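# Close the white door from inside until it latches

## Task

From inside the room, push the white door shut so that its latch catches and keeps it closed. Disturb nothing else, and finish with both grippers holding nothing. Release the door and back away afterwards. The robot must not topple or be left leaning, or the task is failed. Once everything has settled, neither arm (hands included) nor the lift may touch anything, and the base may touch only fixed things, never movable objects such as parts, boxes, carts, lids or drawers.

## Robot and tools

Robot: a LinearBot. It has an omnidirectional wheeled base and a vertical column about 1.7 m tall. A carriage rides up and down the column (lift_m, 0 to 1 m) and carries two identical arms, left and right. Each arm has six joints and a two-finger gripper. The arm bases sit roughly 0.57 m plus lift_m above the floor, and the carriage extends about 0.15 m below them. A hand reaches about 0.78 m from its shoulder but only about 0.38 m downward. A hand is about 0.16 m long. Parked joints 1 to 6 are 0, 0.05, 0.05, 1.45, 0, 0. With both arms parked the footprint is about 0.85 m wide and 0.65 m long.

Cameras: carriage_camera is fixed and looks forward, tilted about 20 degrees down. left_wrist_camera and right_wrist_camera look out past each hand's fingertips.

Frames: the base frame has its origin on the floor below the base centre, with x forward, y left and z up, in metres. left_hand and right_hand are reported in this frame as the midpoint between the finger pads, plus quat_wxyz for orientation. In that orientation the hand's z axis runs along the fingers and the fingers open along its y axis. The odometry frame is where the base frame was at scene start. base_odometry counts wheel rotation only, so slip shows up as travel. Heading is in radians, positive to the left, within ±3.142. Hand readings are often a little high; the real hand usually sits lower, especially at long reach.

Tool move: every argument except cameras belongs to one action. An action holds base, joints or both, optionally with speeds or min_time_s.
- base: an object with exactly one key. translate_m is a forward/back offset in metres, -2 to 2, forward positive. strafe_m is a sideways offset in metres, -2 to 2, left positive. rotate_rad is a turn in place in radians, -6.3 to 6.3, counter-clockwise positive. Each is relative to the base position given in the last reported state.
- joints: an object keyed by joint name, each value an absolute target. lift_m is in metres, 0 to 1. Each arm has its own keys, left_joint1_rad to left_joint6_rad and right_joint1_rad to right_joint6_rad, in radians, plus left_gripper_m and right_gripper_m, the gap between pads in metres, 0 to 0.093.
- Joint ranges: joint1 -2.617 to 3.054 (swing about vertical, 0 forward, positive left). joint2 0 to 3.141 (shoulder: 0 upper arm back and level, 1.57 upright, 3.14 forward). joint3 0 to 3.141 (elbow: 0 folded, 3.14 straight). joint4 -1.57 to 1.57 (wrist pitch, positive lifts fingertips). joint5 -1.57 to 1.57 (wrist yaw, positive swings fingertips right). joint6 -2.094 to 2.094 (roll).
- speeds: per-action caps. translate_m and strafe_m 0.02 to 0.5 m/s; rotate_rad 0.05 to 1.57 rad/s; lift_m 0.08 to 0.25 m/s.
- min_time_s: 0.1 to 8 s, the minimum duration of each arm and gripper motion.
- cameras: a list chosen from carriage_camera, left_wrist_camera, right_wrist_camera or all. Omitting it returns all; [] returns none.
All motions start together. An unknown key makes the call invalid, and an out-of-range value gets it refused. After a refusal, or a stop that blocks the request, the remaining move, wait and finished_scene calls in the same reply are skipped. A move with no action simply reports the state.

Tool wait: takes seconds (0 to 10). It commands nothing new and returns the state and images.

Tool zoom_image: takes camera and region [x0, y0, x1, y1] in pixels, with (0,0) at the top left and at most 504 by 504. It enlarges part of the latest image. read_manual: returns licence texts only. finished_scene: takes scene (the current scene number) and ends it permanently.

Results:
- move: reads done, or the worst status word. base_status and joint_status show how each motion ended. off_target means it rested short and may still be pushing. contact_stop or time_out means it gave up and now holds where it stopped. not_followed means a safety check blocked an arm's targets, typically because the arms would come too close; the gripper still obeys.
- on_its_own: actions nobody commanded; held at gives the target.
- motor_effort: percent of maximum, with the peak in brackets. A lift effort that falls as the lift lowers means a hand is resting on something.
- Joint torques: numbers 1 to 3 wrap at ±28 N m.
- Motor temperatures: per arm, joints then gripper. MOTOR HOT appears from 75 °C. At 100 °C the arm goes limp (OVER-TEMPERATURE FAULT) and keys read limit_stop_at_motor_heat; resend the targets after it recovers.
- Gripper: closed on nothing it reads 0.000 to 0.002. To release, command a gap well wider than the current reading.

Cautions:
- Omitted joints keep pushing toward their old targets.
- Arms have no contact stop. They press on, then snap to target when freed, and pressing heats them fast. Keep arms parked while driving or pausing.
- The base stops on heavy wheel load but ignores arm contact. After a stop, back off about 0.2 m.
- Never reverse under a table edge.
- Push the door slowly and gently. Avoid slams and hard shoves.
- Keep the carriage low and the arms tucked to avoid tipping, which only shows in images.
- Do not let the arms hit or squeeze each other.
- To untangle blocked arms, send one arm its current readings with joint1 turned away, then the other in a later call.
- Finish with both arms raised clear of everything, grippers empty and the base away from the door.

Each tool is called after ">>>" in YAML: its name, and indented under it one key for each argument.

## Session

>>> move:

Scene clock: 0.00 s.
Joint torques (N m): no reading
Motor temperatures (°C): left_arm=[31 34 39 31 28 30 27] | right_arm=[32 35 36 31 30 29 31]
base_odometry: x=+0.000 y=+0.000 heading=+0.000
base_status: not commanded
joint_positions: lift_m=+0.300 left_joint1_rad=-0.003 left_joint2_rad=+0.052 left_joint3_rad=+0.038 left_joint4_rad=+1.430 left_joint5_rad=-0.033 left_joint6_rad=+0.031 left_gripper_m=+0.09396 right_joint1_rad=+0.000 right_joint2_rad=+0.035 right_joint3_rad=+0.040 right_joint4_rad=+1.434 right_joint5_rad=-0.028 right_joint6_rad=-0.032 right_gripper_m=+0.09396
joint_status: not commanded
motor_effort: lift_m=+18 drive_wheels=+1
left_hand: x=+0.2549 y=+0.3027 z=+1.3074 quat_wxyz=(+0.997, -0.015, +0.077, +0.015) (m; base frame)
right_hand: x=+0.2482 y=-0.2924 z=+1.3082 quat_wxyz=(+0.998, -0.015, +0.065, -0.015) (m; base frame)
pictures: carriage_camera, left_wrist_camera, right_wrist_camera
Images, in order (width x height): carriage_camera 672x504, left_wrist_camera 672x504, right_wrist_camera 672x504.

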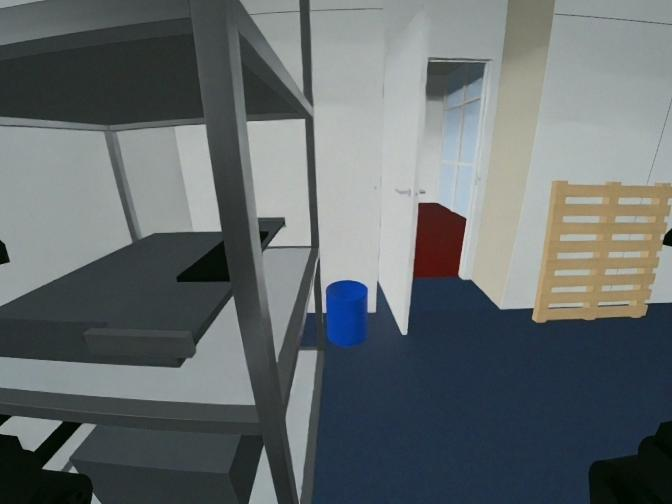

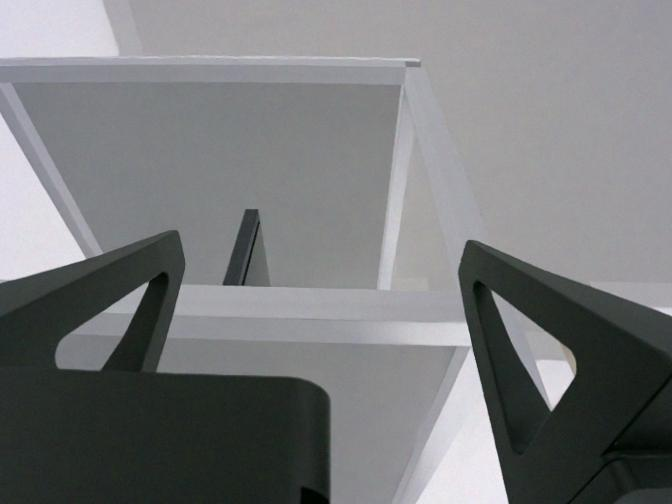

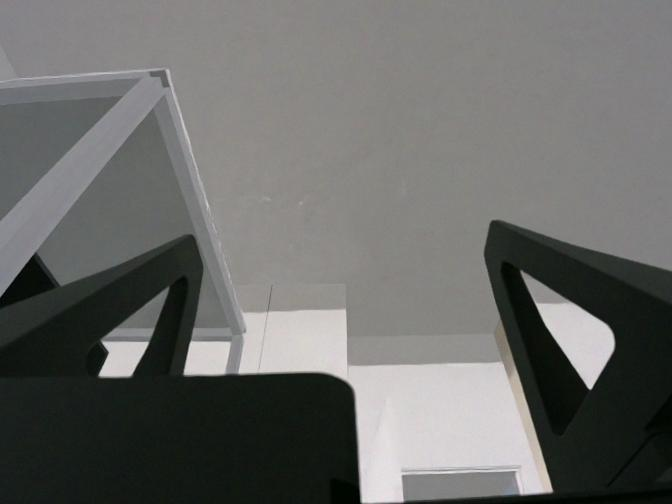

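>>> move:
  base: {"strafe_m": -0.42}
  cameras: []

>>> move:
  base: {"translate_m": 0.9}
  joints: {"left_joint1_rad":-0.25,"left_joint2_rad":1.9,"left_joint3_rad":1.3,"left_joint4_rad":0.6,"left_joint5_rad":0,"left_joint6_rad":0,"left_gripper_m":0.0}
  min_time_s: 2

Scene clock: 37.27 s.
Joint torques (N m): left_arm=[-0.2 3.92 5.57 -0.09 0.14 0.08] | right_arm=[0.03 3.89 6 -0.2 -0.06 -0.04]
Motor temperatures (°C): left_arm=[31 35 42 31 28 30 27] | right_arm=[32 37 37 31 30 29 31]
move: done
base_odometry: x=+0.000 y=-0.420 heading=-0.001
base_status: done
joint_positions: lift_m=+0.300 left_joint1_rad=-0.003 left_joint2_rad=+0.052 left_joint3_rad=+0.038 left_joint4_rad=+1.430 left_joint5_rad=-0.033 left_joint6_rad=+0.031 left_gripper_m=+0.09396 right_joint1_rad=+0.001 right_joint2_rad=+0.035 right_joint3_rad=+0.040 right_joint4_rad=+1.434 right_joint5_rad=-0.028 right_joint6_rad=-0.032 right_gripper_m=+0.09396
joint_status: not commanded
motor_effort: lift_m=+18(18) drive_wheels=-3(18)
left_hand: x=+0.2549 y=+0.3027 z=+1.3074 quat_wxyz=(+0.997, -0.015, +0.077, +0.015) (m; base frame)
right_hand: x=+0.2482 y=-0.2924 z=+1.3082 quat_wxyz=(+0.998, -0.015, +0.065, -0.015) (m; base frame)
pictures: none
No camera images: "cameras" was empty.

Scene clock: 41.33 s.
Joint torques (N m): left_arm=[-0.44 -10.84 9.29 1.97 0.29 -0.08] | right_arm=[-0.14 3.88 5.97 -0.18 -0.05 -0.05]
Motor temperatures (°C): left_arm=[31 36 42 32 28 30 27] | right_arm=[32 37 37 30 30 29 31]
move: done
base_odometry: x=+0.900 y=-0.421 heading=-0.001
base_status: done
joint_positions: lift_m=+0.300 left_joint1_rad=-0.246 left_joint2_rad=+1.896 left_joint3_rad=+1.272 left_joint4_rad=+0.606 left_joint5_rad=-0.015 left_joint6_rad=+0.012 left_gripper_m=+0.00060 right_joint1_rad=+0.001 right_joint2_rad=+0.035 right_joint3_rad=+0.040 right_joint4_rad=+1.433 right_joint5_rad=-0.028 right_joint6_rad=-0.032 right_gripper_m=+0.09396
joint_status: all done
motor_effort: lift_m=+18(18) drive_wheels=-1(16)
left_hand: x=+0.7822 y=+0.1577 z=+1.1453 quat_wxyz=(+0.696, +0.086, +0.708, -0.076) (m; base frame)
right_hand: x=+0.2486 y=-0.2924 z=+1.3082 quat_wxyz=(+0.998, -0.015, +0.066, -0.015) (m; base frame)
pictures: carriage_camera, left_wrist_camera, right_wrist_camera
Images, in order (width x height): carriage_camera 672x504, left_wrist_camera 672x504, right_wrist_camera 672x504.

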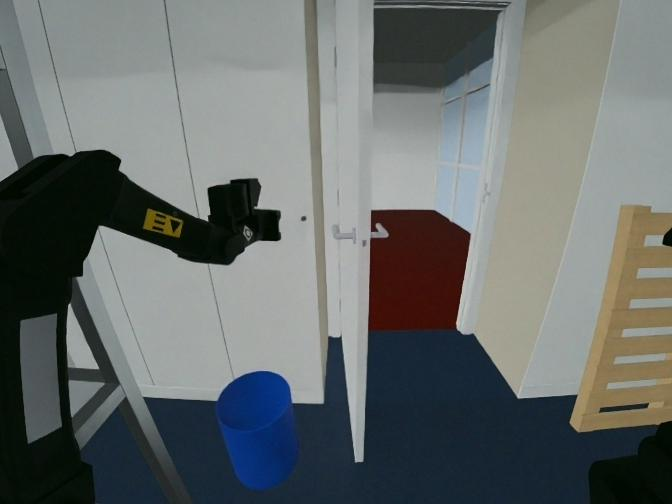

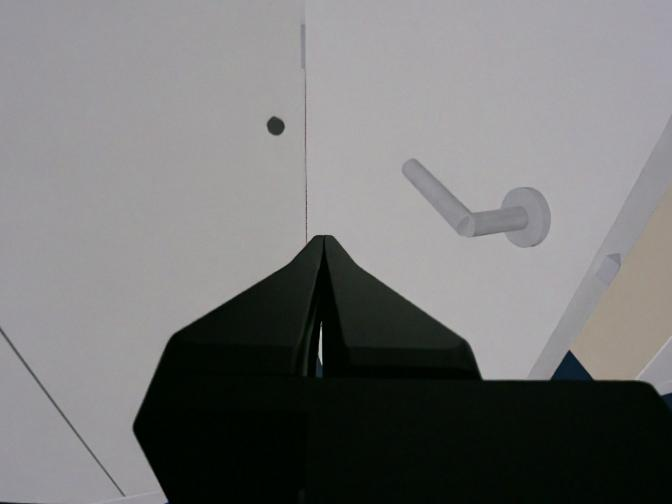

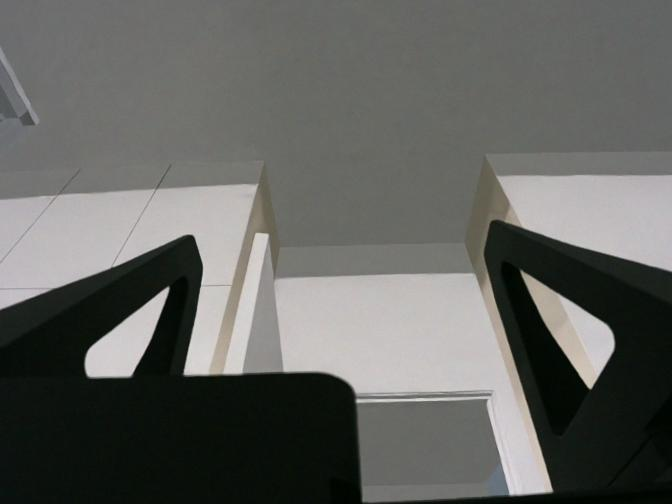

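>>> move:
  base: {"translate_m": 0.47}
  cameras: []

>>> move:
  base: {"strafe_m": -0.43}
  speeds: {"strafe_m":0.2}
  cameras: ["carriage_camera"]

>>> move:
  base: {"translate_m": 0.25}
  speeds: {"translate_m":0.2}
  joints: {"left_joint1_rad":-0.5}
  cameras: ["carriage_camera"]

Scene clock: 78.57 s.
Joint torques (N m): left_arm=[7.41 -9.03 9.61 2.32 -2.77 -0.2] | right_arm=[-0.17 3.86 5.98 -0.15 -0.07 -0.03]
Motor temperatures (°C): left_arm=[31 43 48 39 28 30 28] | right_arm=[32 37 37 30 30 29 31]
move: done
base_odometry: x=+1.370 y=-0.422 heading=-0.001
base_status: done
joint_positions: lift_m=+0.300 left_joint1_rad=-0.347 left_joint2_rad=+1.877 left_joint3_rad=+1.268 left_joint4_rad=+0.560 left_joint5_rad=+0.249 left_joint6_rad=+0.022 left_gripper_m=+0.00053 right_joint1_rad=+0.001 right_joint2_rad=+0.035 right_joint3_rad=+0.040 right_joint4_rad=+1.430 right_joint5_rad=-0.028 right_joint6_rad=-0.032 right_gripper_m=+0.09396
joint_status: not commanded
motor_effort: lift_m=+18(18) drive_wheels=+4(19)
left_hand: x=+0.7415 y=+0.0617 z=+1.1432 quat_wxyz=(+0.661, +0.216, +0.691, -0.199) (m; base frame)
right_hand: x=+0.2491 y=-0.2924 z=+1.3081 quat_wxyz=(+0.998, -0.015, +0.067, -0.015) (m; base frame)
pictures: none
No camera images: "cameras" was empty.

Scene clock: 81.80 s.
Joint torques (N m): left_arm=[-0.14 -10.06 8.79 2.15 0.25 0.08] | right_arm=[-0.25 3.85 5.96 -0.17 -0.07 -0.03]
Motor temperatures (°C): left_arm=[31 43 49 39 28 30 28] | right_arm=[31 37 37 30 30 29 31]
move: done
base_odometry: x=+1.369 y=-0.852 heading=-0.001
base_status: done
joint_positions: lift_m=+0.300 left_joint1_rad=-0.250 left_joint2_rad=+1.889 left_joint3_rad=+1.278 left_joint4_rad=+0.581 left_joint5_rad=-0.014 left_joint6_rad=-0.006 left_gripper_m=+0.00055 right_joint1_rad=+0.001 right_joint2_rad=+0.035 right_joint3_rad=+0.040 right_joint4_rad=+1.433 right_joint5_rad=-0.027 right_joint6_rad=-0.032 right_gripper_m=+0.09396
joint_status: not commanded
motor_effort: lift_m=+18(18) drive_wheels=+0(14)
left_hand: x=+0.7810 y=+0.1553 z=+1.1461 quat_wxyz=(+0.691, +0.083, +0.713, -0.084) (m; base frame)
right_hand: x=+0.2485 y=-0.2924 z=+1.3082 quat_wxyz=(+0.998, -0.015, +0.066, -0.015) (m; base frame)
pictures: carriage_camera
Images, in order (width x height): carriage_camera 672x504.

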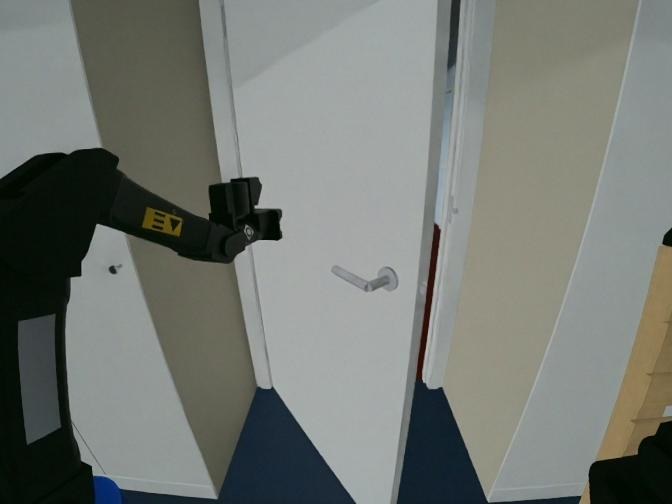

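Scene clock: 84.13 s.
Joint torques (N m): left_arm=[-0.64 -10.26 8.95 2.1 0.28 0.1] | right_arm=[-0.18 3.77 6.09 -0.17 -0.07 -0.03]
Motor temperatures (°C): left_arm=[31 43 48 40 28 30 28] | right_arm=[31 37 37 30 30 29 31]
move: done
base_odometry: x=+1.619 y=-0.853 heading=-0.002
base_status: done
joint_positions: lift_m=+0.300 left_joint1_rad=-0.493 left_joint2_rad=+1.890 left_joint3_rad=+1.276 left_joint4_rad=+0.583 left_joint5_rad=-0.016 left_joint6_rad=-0.006 left_gripper_m=+0.00055 right_joint1_rad=+0.001 right_joint2_rad=+0.035 right_joint3_rad=+0.040 right_joint4_rad=+1.433 right_joint5_rad=-0.027 right_joint6_rad=-0.032 right_gripper_m=+0.09396
joint_status: all done
motor_effort: lift_m=+18(18) drive_wheels=-1(12)
left_hand: x=+0.7303 y=+0.0234 z=+1.1447 quat_wxyz=(+0.676, +0.168, +0.698, -0.166) (m; base frame)
right_hand: x=+0.2484 y=-0.2924 z=+1.3082 quat_wxyz=(+0.998, -0.015, +0.066, -0.015) (m; base frame)
pictures: carriage_camera
Images, in order (width x height): carriage_camera 672x504.

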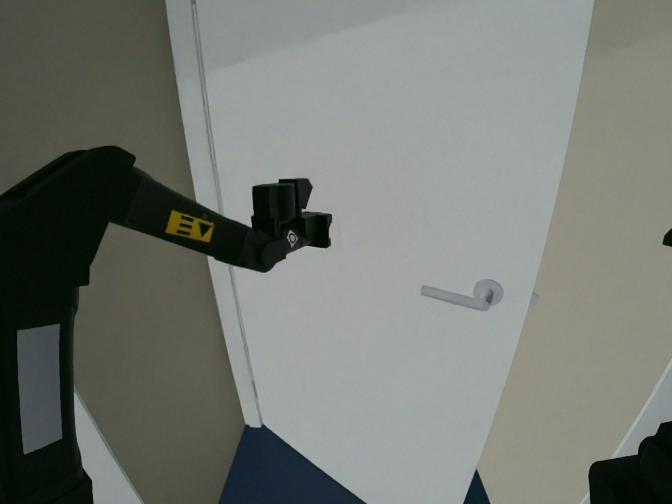

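>>> move:
  base: {"translate_m": 0.4}
  speeds: {"translate_m":0.2}
  cameras: ["carriage_camera"]

Scene clock: 92.30 s.
Joint torques (N m): left_arm=[8.23 -7.92 9.44 2.42 -4.89 0.13] | right_arm=[-0.13 3.81 5.98 -0.19 -0.05 -0.04]
Motor temperatures (°C): left_arm=[31 44 48 41 29 30 28] | right_arm=[31 37 37 30 30 29 31]
move: done
base_odometry: x=+2.019 y=-0.853 heading=-0.002
base_status: done
joint_positions: lift_m=+0.300 left_joint1_rad=-0.609 left_joint2_rad=+1.868 left_joint3_rad=+1.269 left_joint4_rad=+0.546 left_joint5_rad=+0.430 left_joint6_rad=-0.006 left_gripper_m=+0.00052 right_joint1_rad=+0.000 right_joint2_rad=+0.035 right_joint3_rad=+0.040 right_joint4_rad=+1.433 right_joint5_rad=-0.027 right_joint6_rad=-0.032 right_gripper_m=+0.09396
joint_status: not commanded
motor_effort: lift_m=+18(18) drive_wheels=+7(14)
left_hand: x=+0.6365 y=-0.0838 z=+1.1458 quat_wxyz=(+0.594, +0.351, +0.633, -0.351) (m; base frame)
right_hand: x=+0.2485 y=-0.2924 z=+1.3082 quat_wxyz=(+0.998, -0.015, +0.066, -0.015) (m; base frame)
pictures: carriage_camera
Images, in order (width x height): carriage_camera 672x504.

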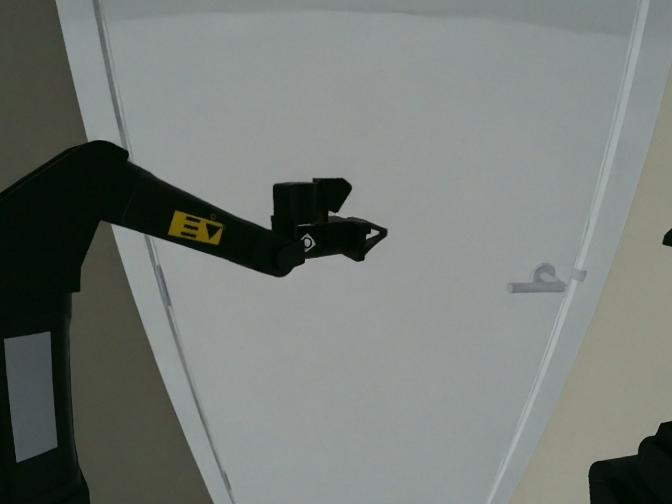

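>>> move:
  base: {"translate_m": -0.25}
  joints: {"left_joint5_rad":0}
  cameras: []

>>> move:
  joints: {"left_joint1_rad":0,"left_joint2_rad":0.05,"left_joint3_rad":0.05,"left_joint4_rad":1.45,"right_joint1_rad":-0.25,"right_joint2_rad":1.57,"right_joint3_rad":0.97,"right_joint4_rad":0.6,"right_joint5_rad":-0.25,"right_gripper_m":0}
  min_time_s: 2
  cameras: ["carriage_camera"]

>>> move:
  base: {"translate_m": 0.35}
  speeds: {"translate_m":0.15}
  cameras: ["carriage_camera"]

Scene clock: 102.53 s.
Joint torques (N m): left_arm=[-0.21 -10.58 9.58 2.11 -0.09 0.11] | right_arm=[-0.16 3.89 5.97 -0.2 -0.06 -0.03]
Motor temperatures (°C): left_arm=[33 43 48 41 37 30 28] | right_arm=[31 37 37 30 30 29 31]
move: done
base_odometry: x=+1.769 y=-0.853 heading=-0.002
base_status: done
joint_positions: lift_m=+0.300 left_joint1_rad=-0.498 left_joint2_rad=+1.892 left_joint3_rad=+1.271 left_joint4_rad=+0.582 left_joint5_rad=+0.016 left_joint6_rad=-0.005 left_gripper_m=+0.00053 right_joint1_rad=+0.001 right_joint2_rad=+0.035 right_joint3_rad=+0.040 right_joint4_rad=+1.434 right_joint5_rad=-0.027 right_joint6_rad=-0.032 right_gripper_m=+0.09396
joint_status: all done
motor_effort: lift_m=+18(18) drive_wheels=+1(12)
left_hand: x=+0.7260 y=+0.0160 z=+1.1410 quat_wxyz=(+0.670, +0.181, +0.698, -0.178) (m; base frame)
right_hand: x=+0.2483 y=-0.2924 z=+1.3082 quat_wxyz=(+0.998, -0.015, +0.066, -0.015) (m; base frame)
pictures: none
No camera images: "cameras" was empty.

Scene clock: 104.87 s.
Joint torques (N m): left_arm=[0.42 3.06 4.62 0.08 -0.05 0.12] | right_arm=[-0.7 -6.45 10.33 2.07 -0.19 -0.05]
Motor temperatures (°C): left_arm=[33 43 48 41 36 30 28] | right_arm=[31 37 38 30 30 29 31]
move: done
base_odometry: x=+1.769 y=-0.853 heading=-0.002
base_status: not commanded
joint_positions: lift_m=+0.300 left_joint1_rad=-0.006 left_joint2_rad=+0.057 left_joint3_rad=+0.057 left_joint4_rad=+1.434 left_joint5_rad=+0.011 left_joint6_rad=-0.005 left_gripper_m=+0.00053 right_joint1_rad=-0.244 right_joint2_rad=+1.560 right_joint3_rad=+0.942 right_joint4_rad=+0.611 right_joint5_rad=-0.236 right_joint6_rad=-0.032 right_gripper_m=+0.00010
joint_status: all done
motor_effort: lift_m=+18(18) drive_wheels=+1(3)
left_hand: x=+0.2501 y=+0.2950 z=+1.3128 quat_wxyz=(+0.998, +0.006, +0.068, -0.006) (m; base frame)
right_hand: x=+0.7030 y=-0.3769 z=+1.1634 quat_wxyz=(+0.704, -0.008, +0.710, -0.013) (m; base frame)
pictures: carriage_camera
Images, in order (width x height): carriage_camera 672x504.

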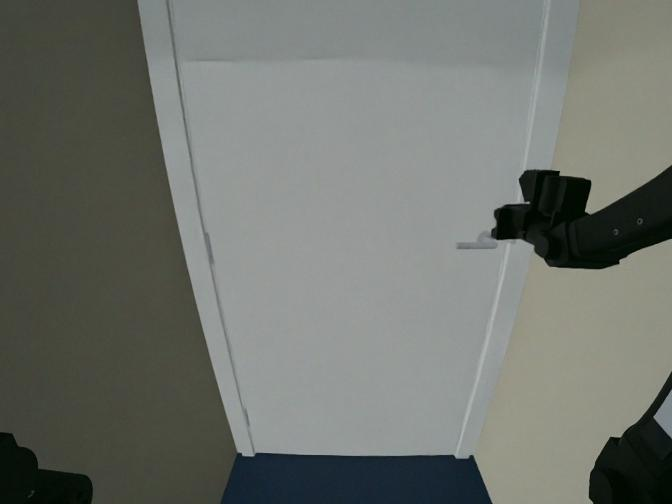

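Scene clock: 107.37 s.
Joint torques (N m): left_arm=[0.23 3.4 4.92 -0.06 -0.05 0.1] | right_arm=[9.69 15.17 17.81 5.45 3.55 0.02]
Motor temperatures (°C): left_arm=[33 42 47 40 35 30 28] | right_arm=[32 38 39 32 30 29 31]
move: contact_stop
base_odometry: x=+2.016 y=-0.854 heading=-0.006
base_status: translate_m contact_stop (by the wheels' count: +0.247 of +0.350)
joint_positions: lift_m=+0.300 left_joint1_rad=-0.005 left_joint2_rad=+0.054 left_joint3_rad=+0.052 left_joint4_rad=+1.447 left_joint5_rad=+0.011 left_joint6_rad=-0.005 left_gripper_m=+0.00053 right_joint1_rad=-0.356 right_joint2_rad=+1.334 right_joint3_rad=+0.866 right_joint4_rad=+0.294 right_joint5_rad=-0.642 right_joint6_rad=-0.037 right_gripper_m=+0.00007
joint_status: not commanded
motor_effort: lift_m=+18(19) drive_wheels=+26(87)
left_hand: x=+0.2476 y=+0.2952 z=+1.3119 quat_wxyz=(+0.998, +0.005, +0.063, -0.005) (m; base frame)
right_hand: x=+0.6374 y=-0.3442 z=+1.1574 quat_wxyz=(+0.646, -0.085, +0.750, +0.118) (m; base frame)
pictures: carriage_camera
Images, in order (width x height): carriage_camera 672x504.

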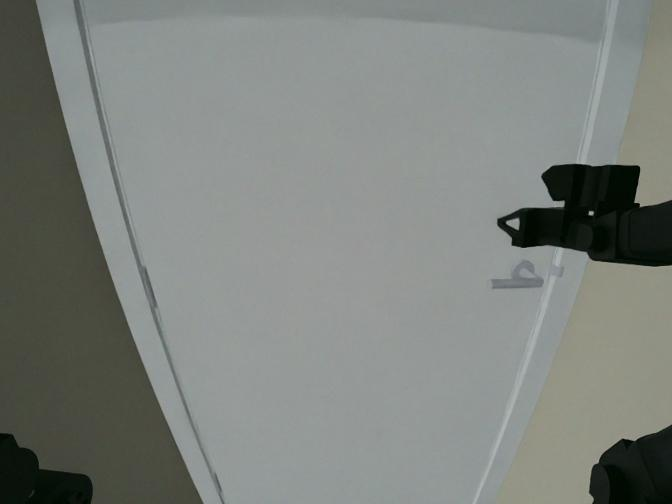

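>>> move:
  base: {"translate_m": -0.35}
  speeds: {"translate_m":0.25}
  cameras: ["carriage_camera"]

>>> zoom_image:
  camera: "carriage_camera"
  region: [380, 150, 580, 470]

>>> finished_scene:
  scene: 1

Scene clock: 114.33 s.
Joint torques (N m): left_arm=[0.24 3.38 5.11 -0.07 -0.05 0.08] | right_arm=[-0.12 -6.79 10.22 2.31 0.04 0.02]
Motor temperatures (°C): left_arm=[32 41 47 38 34 30 28] | right_arm=[32 39 42 38 34 29 31]
move: done
base_odometry: x=+1.666 y=-0.852 heading=-0.005
base_status: done
joint_positions: lift_m=+0.300 left_joint1_rad=-0.005 left_joint2_rad=+0.054 left_joint3_rad=+0.051 left_joint4_rad=+1.447 left_joint5_rad=+0.010 left_joint6_rad=-0.005 left_gripper_m=+0.00053 right_joint1_rad=-0.251 right_joint2_rad=+1.565 right_joint3_rad=+0.943 right_joint4_rad=+0.591 right_joint5_rad=-0.262 right_joint6_rad=-0.037 right_gripper_m=+0.00006
joint_status: not commanded
motor_effort: lift_m=+18(18) drive_wheels=+5(27)
left_hand: x=+0.2478 y=+0.2952 z=+1.3117 quat_wxyz=(+0.998, +0.005, +0.063, -0.005) (m; base frame)
right_hand: x=+0.7032 y=-0.3763 z=+1.1569 quat_wxyz=(+0.697, -0.015, +0.717, -0.006) (m; base frame)
pictures: carriage_camera
Images, in order (width x height): carriage_camera 672x504.

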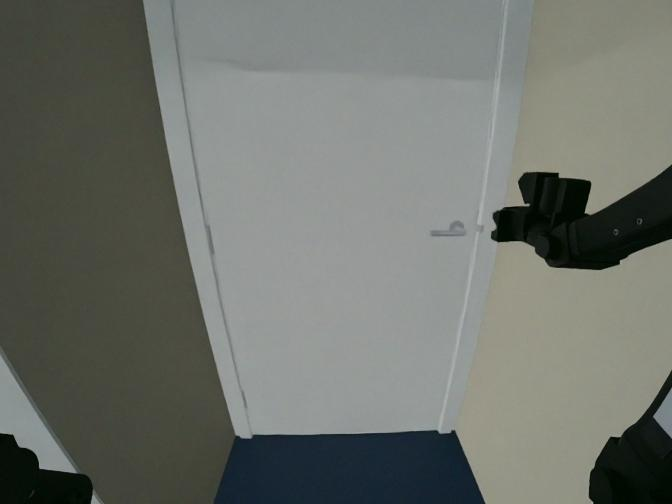

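Scaled by 1.575 from the camera's 672x504 image, which has a finer 960x720 frame.

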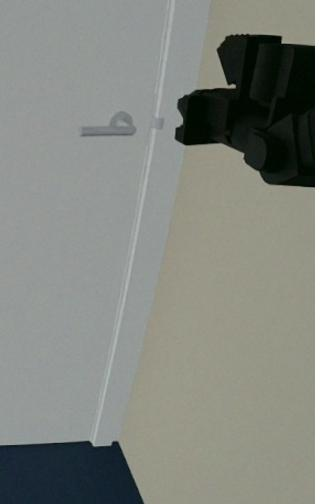

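The scene is finished: the task was done.


## Next scene

The same job, from a new start.

>>> move:

Scene clock: 0.00 s.
Joint torques (N m): no reading
Motor temperatures (°C): left_arm=[30 33 36 30 28 30 27] | right_arm=[31 32 33 29 29 29 31]
base_odometry: x=+0.000 y=+0.000 heading=+0.000
base_status: not commanded
joint_positions: lift_m=+0.300 left_joint1_rad=-0.004 left_joint2_rad=+0.044 left_joint3_rad=+0.038 left_joint4_rad=+1.478 left_joint5_rad=-0.003 left_joint6_rad=-0.042 left_gripper_m=+0.09396 right_joint1_rad=-0.020 right_joint2_rad=+0.054 right_joint3_rad=+0.039 right_joint4_rad=+1.497 right_joint5_rad=+0.020 right_joint6_rad=+0.048 right_gripper_m=+0.09396
joint_status: not commanded
motor_effort: lift_m=+18 drive_wheels=-1
left_hand: x=+0.2410 y=+0.2976 z=+1.3090 quat_wxyz=(+0.999, -0.002, +0.049, -0.023) (m; base frame)
right_hand: x=+0.2394 y=-0.3011 z=+1.3095 quat_wxyz=(+0.999, +0.011, +0.045, +0.013) (m; base frame)
pictures: carriage_camera, left_wrist_camera, right_wrist_camera
Images, in order (width x height): carriage_camera 672x504, left_wrist_camera 672x504, right_wrist_camera 672x504.

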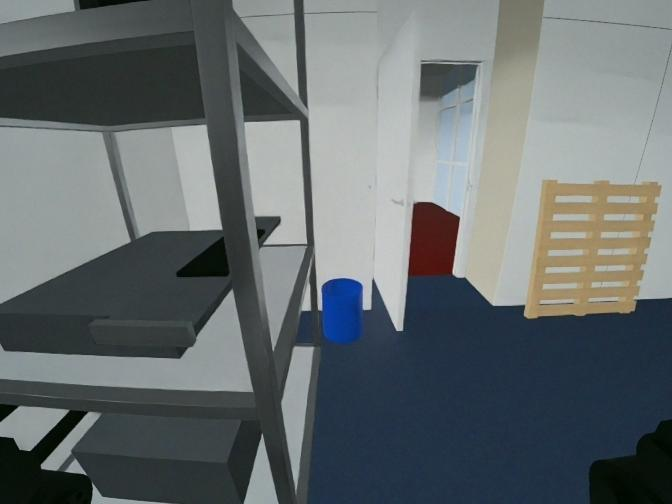

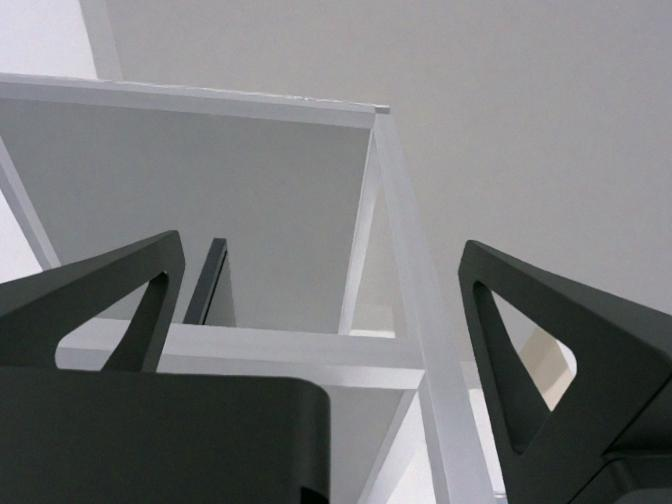

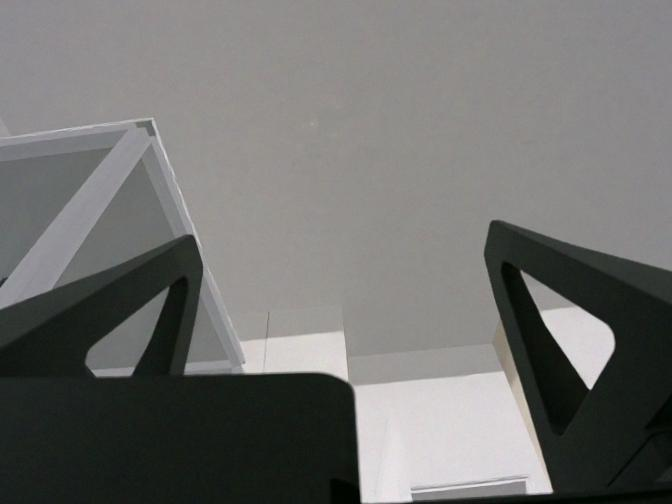

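>>> move:
  base: {"rotate_rad": 0.022}
  cameras: []

>>> move:
  base: {"strafe_m": -0.42}
  cameras: []

>>> move:
  base: {"translate_m": 0.9}
  joints: {"left_joint1_rad":-0.25,"left_joint2_rad":1.9,"left_joint3_rad":1.3,"left_joint4_rad":0.6,"left_joint5_rad":0,"left_joint6_rad":0,"left_gripper_m":0.0}
  min_time_s: 2
  cameras: ["carriage_camera"]

Scene clock: 10.03 s.
Joint torques (N m): left_arm=[-0.08 3.96 5.42 -0.17 0.1 0.08] | right_arm=[-0.1 4.07 5.76 -0.3 -0.1 -0.04]
Motor temperatures (°C): left_arm=[30 33 37 30 28 30 27] | right_arm=[31 33 34 29 29 29 31]
move: done
base_odometry: x=+0.000 y=+0.000 heading=+0.022
base_status: done
joint_positions: lift_m=+0.300 left_joint1_rad=-0.004 left_joint2_rad=+0.044 left_joint3_rad=+0.038 left_joint4_rad=+1.478 left_joint5_rad=-0.003 left_joint6_rad=-0.042 left_gripper_m=+0.09396 right_joint1_rad=-0.020 right_joint2_rad=+0.054 right_joint3_rad=+0.039 right_joint4_rad=+1.496 right_joint5_rad=+0.020 right_joint6_rad=+0.048 right_gripper_m=+0.09396
joint_status: not commanded
motor_effort: lift_m=+18(18) drive_wheels=+0(2)
left_hand: x=+0.2410 y=+0.2976 z=+1.3090 quat_wxyz=(+0.999, -0.002, +0.049, -0.023) (m; base frame)
right_hand: x=+0.2395 y=-0.3011 z=+1.3095 quat_wxyz=(+0.999, +0.011, +0.045, +0.013) (m; base frame)
pictures: none
No camera images: "cameras" was empty.

Scene clock: 13.00 s.
Joint torques (N m): left_arm=[-0.2 3.9 5.53 -0.19 0.08 0.02] | right_arm=[-0.09 3.93 5.79 -0.27 -0.11 -0.05]
Motor temperatures (°C): left_arm=[30 33 37 30 28 30 27] | right_arm=[31 33 34 29 29 29 31]
move: done
base_odometry: x=+0.009 y=-0.420 heading=+0.021
base_status: done
joint_positions: lift_m=+0.300 left_joint1_rad=-0.003 left_joint2_rad=+0.044 left_joint3_rad=+0.038 left_joint4_rad=+1.478 left_joint5_rad=-0.003 left_joint6_rad=-0.042 left_gripper_m=+0.09396 right_joint1_rad=-0.019 right_joint2_rad=+0.054 right_joint3_rad=+0.039 right_joint4_rad=+1.496 right_joint5_rad=+0.020 right_joint6_rad=+0.048 right_gripper_m=+0.09396
joint_status: not commanded
motor_effort: lift_m=+18(18) drive_wheels=-4(17)
left_hand: x=+0.2410 y=+0.2976 z=+1.3090 quat_wxyz=(+0.999, -0.002, +0.049, -0.022) (m; base frame)
right_hand: x=+0.2395 y=-0.3010 z=+1.3095 quat_wxyz=(+0.999, +0.011, +0.045, +0.014) (m; base frame)
pictures: none
No camera images: "cameras" was empty.

Scene clock: 17.07 s.
Joint torques (N m): left_arm=[-0.61 -10.65 9.46 1.91 0.15 0.16] | right_arm=[-0.16 3.81 5.79 -0.34 -0.1 -0.04]
Motor temperatures (°C): left_arm=[30 34 38 30 28 30 27] | right_arm=[31 33 34 29 29 29 31]
move: done
base_odometry: x=+0.909 y=-0.401 heading=+0.021
base_status: done
joint_positions: lift_m=+0.300 left_joint1_rad=-0.245 left_joint2_rad=+1.896 left_joint3_rad=+1.272 left_joint4_rad=+0.609 left_joint5_rad=-0.003 left_joint6_rad=-0.011 left_gripper_m=+0.00059 right_joint1_rad=-0.019 right_joint2_rad=+0.054 right_joint3_rad=+0.039 right_joint4_rad=+1.496 right_joint5_rad=+0.020 right_joint6_rad=+0.048 right_gripper_m=+0.09396
joint_status: all done
motor_effort: lift_m=+18(18) drive_wheels=-4(14)
left_hand: x=+0.7819 y=+0.1561 z=+1.1464 quat_wxyz=(+0.696, +0.082, +0.708, -0.089) (m; base frame)
right_hand: x=+0.2397 y=-0.3010 z=+1.3095 quat_wxyz=(+0.999, +0.011, +0.045, +0.014) (m; base frame)
pictures: carriage_camera
Images, in order (width x height): carriage_camera 672x504.

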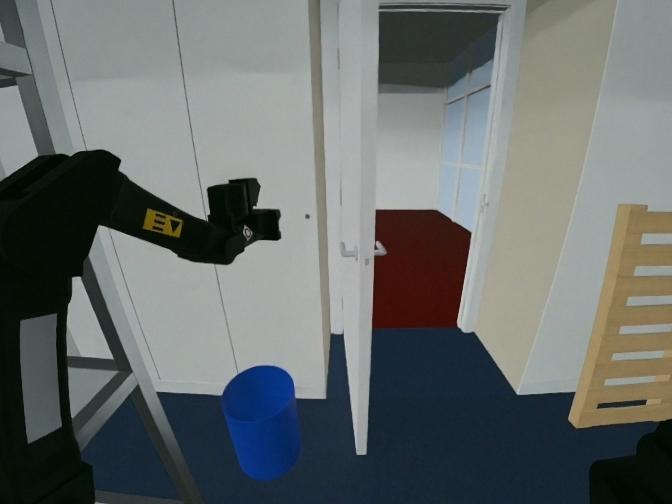

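>>> move:
  base: {"translate_m": 0.49}
  cameras: []

>>> move:
  base: {"strafe_m": -0.43}
  speeds: {"strafe_m":0.2}
  cameras: []

>>> move:
  base: {"translate_m": 0.25}
  speeds: {"translate_m":0.25}
  joints: {"left_joint1_rad":-0.5}
  cameras: ["carriage_camera"]

>>> move:
  base: {"translate_m": 0.4}
  speeds: {"translate_m":0.2}
  cameras: ["carriage_camera"]

>>> move:
  base: {"translate_m": -0.25}
  joints: {"left_joint5_rad":0}
  cameras: []

>>> move:
  joints: {"left_joint1_rad":0,"left_joint2_rad":0.05,"left_joint3_rad":0.05,"left_joint4_rad":1.45,"right_joint1_rad":-0.25,"right_joint2_rad":1.57,"right_joint3_rad":0.97,"right_joint4_rad":0.6,"right_joint5_rad":-0.25,"right_joint6_rad":0,"right_gripper_m":0}
  min_time_s: 1.8
  cameras: ["carriage_camera"]

Scene clock: 33.23 s.
Joint torques (N m): left_arm=[6.45 -9.7 11.37 2.81 -2.93 -0.04] | right_arm=[-0.21 3.97 5.75 -0.22 -0.1 -0.05]
Motor temperatures (°C): left_arm=[30 38 43 36 28 30 27] | right_arm=[31 33 35 29 29 29 31]
move: done
base_odometry: x=+1.398 y=-0.391 heading=+0.021
base_status: done
joint_positions: lift_m=+0.300 left_joint1_rad=-0.334 left_joint2_rad=+1.886 left_joint3_rad=+1.251 left_joint4_rad=+0.511 left_joint5_rad=+0.267 left_joint6_rad=+0.008 left_gripper_m=+0.00051 right_joint1_rad=-0.019 right_joint2_rad=+0.054 right_joint3_rad=+0.039 right_joint4_rad=+1.494 right_joint5_rad=+0.020 right_joint6_rad=+0.048 right_gripper_m=+0.09396
joint_status: not commanded
motor_effort: lift_m=+18(18) drive_wheels=+5(24)
left_hand: x=+0.7413 y=+0.0668 z=+1.1186 quat_wxyz=(+0.631, +0.213, +0.717, -0.205) (m; base frame)
right_hand: x=+0.2400 y=-0.3011 z=+1.3094 quat_wxyz=(+0.999, +0.012, +0.046, +0.014) (m; base frame)
pictures: none
No camera images: "cameras" was empty.

Scene clock: 36.47 s.
Joint torques (N m): left_arm=[0.29 -10 9.17 2.09 0.27 0.12] | right_arm=[-0.1 3.96 5.78 -0.25 -0.1 -0.04]
Motor temperatures (°C): left_arm=[30 38 44 37 28 30 27] | right_arm=[31 33 35 29 29 29 31]
move: done
base_odometry: x=+1.408 y=-0.821 heading=+0.021
base_status: done
joint_positions: lift_m=+0.300 left_joint1_rad=-0.255 left_joint2_rad=+1.888 left_joint3_rad=+1.273 left_joint4_rad=+0.584 left_joint5_rad=-0.014 left_joint6_rad=-0.005 left_gripper_m=+0.00056 right_joint1_rad=-0.019 right_joint2_rad=+0.054 right_joint3_rad=+0.039 right_joint4_rad=+1.494 right_joint5_rad=+0.020 right_joint6_rad=+0.048 right_gripper_m=+0.09396
joint_status: not commanded
motor_effort: lift_m=+18(18) drive_wheels=+1(12)
left_hand: x=+0.7797 y=+0.1526 z=+1.1451 quat_wxyz=(+0.691, +0.085, +0.713, -0.085) (m; base frame)
right_hand: x=+0.2400 y=-0.3011 z=+1.3094 quat_wxyz=(+0.999, +0.012, +0.046, +0.014) (m; base frame)
pictures: none
No camera images: "cameras" was empty.

Scene clock: 38.83 s.
Joint torques (N m): left_arm=[0.1 -10.24 9.31 2.06 0.15 0.09] | right_arm=[-0.14 3.95 5.76 -0.27 -0.09 -0.04]
Motor temperatures (°C): left_arm=[30 38 44 37 28 30 27] | right_arm=[31 33 35 29 29 29 31]
move: done
base_odometry: x=+1.657 y=-0.816 heading=+0.020
base_status: done
joint_positions: lift_m=+0.300 left_joint1_rad=-0.503 left_joint2_rad=+1.892 left_joint3_rad=+1.273 left_joint4_rad=+0.587 left_joint5_rad=-0.002 left_joint6_rad=-0.005 left_gripper_m=+0.00056 right_joint1_rad=-0.019 right_joint2_rad=+0.054 right_joint3_rad=+0.039 right_joint4_rad=+1.494 right_joint5_rad=+0.020 right_joint6_rad=+0.048 right_gripper_m=+0.09396
joint_status: all done
motor_effort: lift_m=+18(18) drive_wheels=-2(14)
left_hand: x=+0.7265 y=+0.0162 z=+1.1433 quat_wxyz=(+0.673, +0.176, +0.697, -0.174) (m; base frame)
right_hand: x=+0.2401 y=-0.3011 z=+1.3094 quat_wxyz=(+0.999, +0.012, +0.046, +0.014) (m; base frame)
pictures: carriage_camera
Images, in order (width x height): carriage_camera 672x504.

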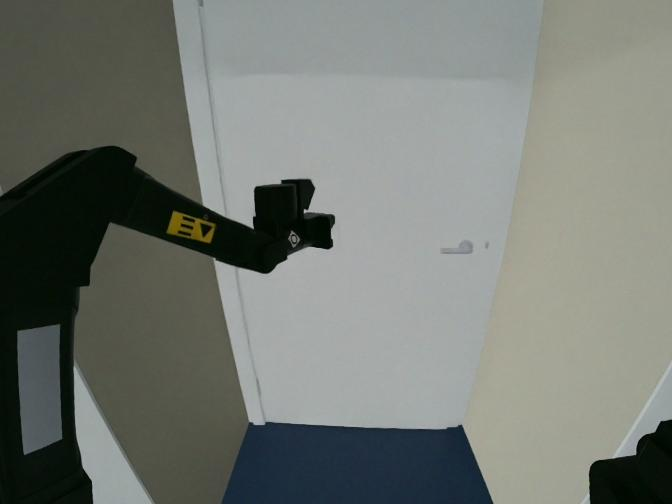

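Scene clock: 41.93 s.
Joint torques (N m): left_arm=[7.42 -8.44 9.69 2.14 -4.64 0.11] | right_arm=[-0.35 3.97 5.78 -0.26 -0.11 -0.04]
Motor temperatures (°C): left_arm=[30 38 45 37 29 30 27] | right_arm=[31 33 35 29 29 29 31]
move: done
base_odometry: x=+2.057 y=-0.809 heading=+0.020
base_status: done
joint_positions: lift_m=+0.300 left_joint1_rad=-0.597 left_joint2_rad=+1.876 left_joint3_rad=+1.270 left_joint4_rad=+0.574 left_joint5_rad=+0.412 left_joint6_rad=-0.004 left_gripper_m=+0.00051 right_joint1_rad=-0.019 right_joint2_rad=+0.054 right_joint3_rad=+0.039 right_joint4_rad=+1.495 right_joint5_rad=+0.021 right_joint6_rad=+0.048 right_gripper_m=+0.09396
joint_status: not commanded
motor_effort: lift_m=+18(18) drive_wheels=+6(15)
left_hand: x=+0.6446 y=-0.0781 z=+1.1484 quat_wxyz=(+0.607, +0.341, +0.631, -0.342) (m; base frame)
right_hand: x=+0.2399 y=-0.3012 z=+1.3094 quat_wxyz=(+0.999, +0.012, +0.046, +0.014) (m; base frame)
pictures: carriage_camera
Images, in order (width x height): carriage_camera 672x504.

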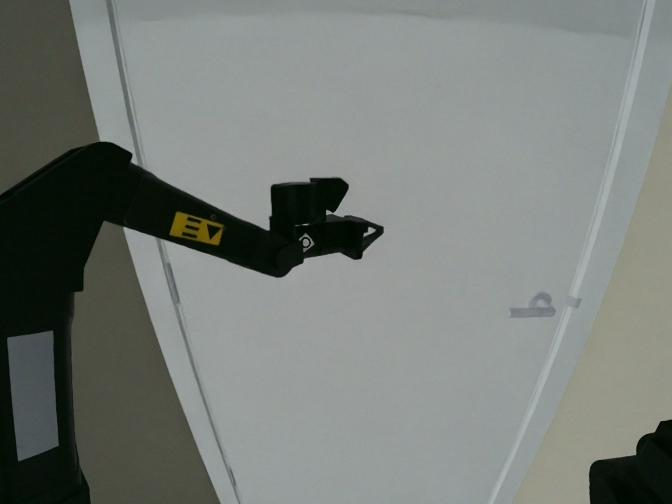

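Scene clock: 44.30 s.
Joint torques (N m): left_arm=[-0.43 -10.36 9.54 2.12 -0.05 0.09] | right_arm=[-0.24 3.97 5.78 -0.31 -0.11 -0.04]
Motor temperatures (°C): left_arm=[30 38 44 37 29 30 27] | right_arm=[31 33 35 29 29 29 31]
move: done
base_odometry: x=+1.807 y=-0.814 heading=+0.020
base_status: done
joint_positions: lift_m=+0.300 left_joint1_rad=-0.498 left_joint2_rad=+1.892 left_joint3_rad=+1.271 left_joint4_rad=+0.584 left_joint5_rad=+0.014 left_joint6_rad=-0.004 left_gripper_m=+0.00052 right_joint1_rad=-0.019 right_joint2_rad=+0.054 right_joint3_rad=+0.039 right_joint4_rad=+1.496 right_joint5_rad=+0.021 right_joint6_rad=+0.048 right_gripper_m=+0.09396
joint_status: all done
motor_effort: lift_m=+18(18) drive_wheels=+2(11)
left_hand: x=+0.7263 y=+0.0164 z=+1.1419 quat_wxyz=(+0.671, +0.181, +0.697, -0.177) (m; base frame)
right_hand: x=+0.2397 y=-0.3012 z=+1.3094 quat_wxyz=(+0.999, +0.012, +0.045, +0.014) (m; base frame)
pictures: none
No camera images: "cameras" was empty.

Scene clock: 46.43 s.
Joint torques (N m): left_arm=[0.39 3.08 4.62 0.09 -0.04 0.1] | right_arm=[-0.8 -6.71 10.19 2.11 -0.18 -0.15]
Motor temperatures (°C): left_arm=[30 38 44 37 29 30 27] | right_arm=[31 34 35 29 29 29 31]
move: done
base_odometry: x=+1.807 y=-0.814 heading=+0.020
base_status: not commanded
joint_positions: lift_m=+0.300 left_joint1_rad=-0.007 left_joint2_rad=+0.057 left_joint3_rad=+0.058 left_joint4_rad=+1.434 left_joint5_rad=+0.010 left_joint6_rad=-0.004 left_gripper_m=+0.00053 right_joint1_rad=-0.243 right_joint2_rad=+1.562 right_joint3_rad=+0.942 right_joint4_rad=+0.611 right_joint5_rad=-0.236 right_joint6_rad=+0.009 right_gripper_m=+0.00009
joint_status: all done
motor_effort: lift_m=+18(18) drive_wheels=+0(3)
left_hand: x=+0.2500 y=+0.2953 z=+1.3130 quat_wxyz=(+0.998, +0.005, +0.068, -0.006) (m; base frame)
right_hand: x=+0.7035 y=-0.3767 z=+1.1622 quat_wxyz=(+0.704, +0.006, +0.710, +0.002) (m; base frame)
pictures: carriage_camera
Images, in order (width x height): carriage_camera 672x504.

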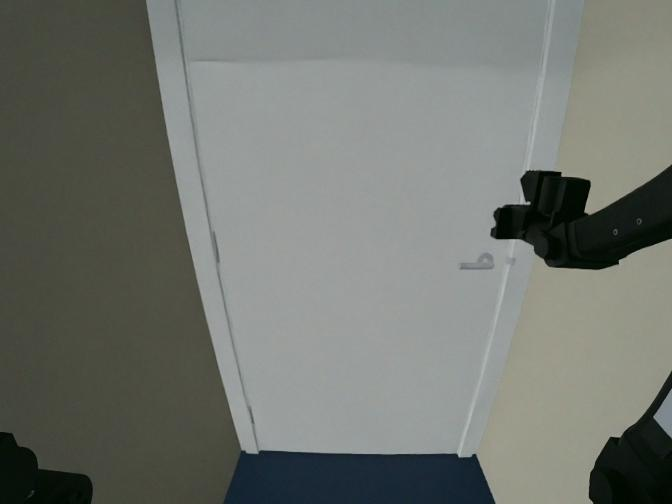

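>>> move:
  base: {"translate_m": 0.26}
  speeds: {"translate_m":0.15}
  cameras: []

>>> move:
  base: {"translate_m": -0.3}
  speeds: {"translate_m":0.3}
  cameras: ["carriage_camera"]

>>> zoom_image:
  camera: "carriage_camera"
  region: [380, 150, 580, 470]

Scene clock: 56.87 s.
Joint torques (N m): left_arm=[0.32 3.41 4.82 -0.09 -0.04 0.09] | right_arm=[9.06 15.45 17.24 5.77 2.91 -0.02]
Motor temperatures (°C): left_arm=[30 37 43 34 29 30 27] | right_arm=[31 35 37 33 30 29 31]
move: contact_stop
base_odometry: x=+2.054 y=-0.809 heading=+0.016
base_status: translate_m contact_stop (by the wheels' count: +0.247 of +0.260)
joint_positions: lift_m=+0.300 left_joint1_rad=-0.005 left_joint2_rad=+0.055 left_joint3_rad=+0.054 left_joint4_rad=+1.447 left_joint5_rad=+0.009 left_joint6_rad=-0.004 left_gripper_m=+0.00053 right_joint1_rad=-0.347 right_joint2_rad=+1.329 right_joint3_rad=+0.871 right_joint4_rad=+0.274 right_joint5_rad=-0.574 right_joint6_rad=-0.003 right_gripper_m=+0.00007
joint_status: not commanded
motor_effort: lift_m=+18(18) drive_wheels=+27(73)
left_hand: x=+0.2472 y=+0.2955 z=+1.3124 quat_wxyz=(+0.998, +0.004, +0.062, -0.005) (m; base frame)
right_hand: x=+0.6398 y=-0.3513 z=+1.1558 quat_wxyz=(+0.641, -0.052, +0.758, +0.108) (m; base frame)
pictures: none
No camera images: "cameras" was empty.

not run: a stop came earlier in this reply.

Scaled by 1.575 from the camera's 672x504 image, which has a finer 960x720 frame.

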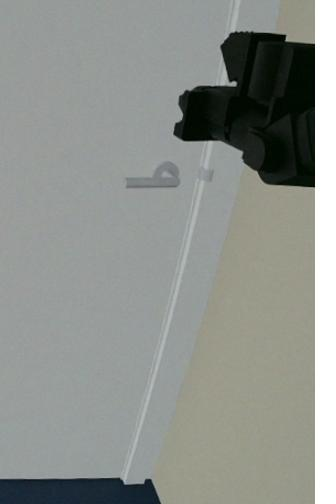

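>>> move:
  base: {"translate_m": -0.3}
  speeds: {"translate_m":0.3}
  cameras: ["carriage_camera"]

>>> finished_scene:
  scene: 2

Scene clock: 62.60 s.
Joint torques (N m): left_arm=[0.27 3.4 4.97 -0.08 -0.02 0.05] | right_arm=[0.12 -7.16 10.04 2.32 0.02 0]
Motor temperatures (°C): left_arm=[30 37 42 33 29 30 27] | right_arm=[31 37 38 38 32 29 31]
move: done
base_odometry: x=+1.754 y=-0.814 heading=+0.017
base_status: done
joint_positions: lift_m=+0.300 left_joint1_rad=-0.005 left_joint2_rad=+0.055 left_joint3_rad=+0.053 left_joint4_rad=+1.448 left_joint5_rad=+0.009 left_joint6_rad=-0.004 left_gripper_m=+0.00053 right_joint1_rad=-0.253 right_joint2_rad=+1.567 right_joint3_rad=+0.944 right_joint4_rad=+0.592 right_joint5_rad=-0.262 right_joint6_rad=-0.003 right_gripper_m=+0.00006
joint_status: not commanded
motor_effort: lift_m=+18(18) drive_wheels=-3(23)
left_hand: x=+0.2472 y=+0.2955 z=+1.3121 quat_wxyz=(+0.998, +0.004, +0.062, -0.005) (m; base frame)
right_hand: x=+0.7035 y=-0.3775 z=+1.1564 quat_wxyz=(+0.696, -0.001, +0.718, +0.005) (m; base frame)
pictures: carriage_camera
Images, in order (width x height): carriage_camera 672x504.

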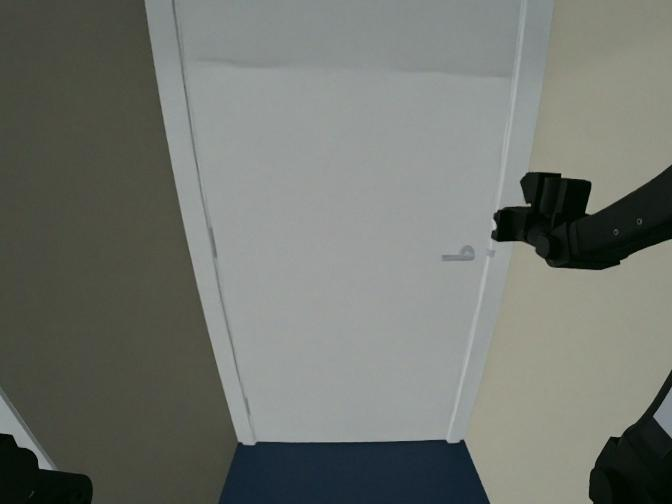

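The scene is finished: the task was done.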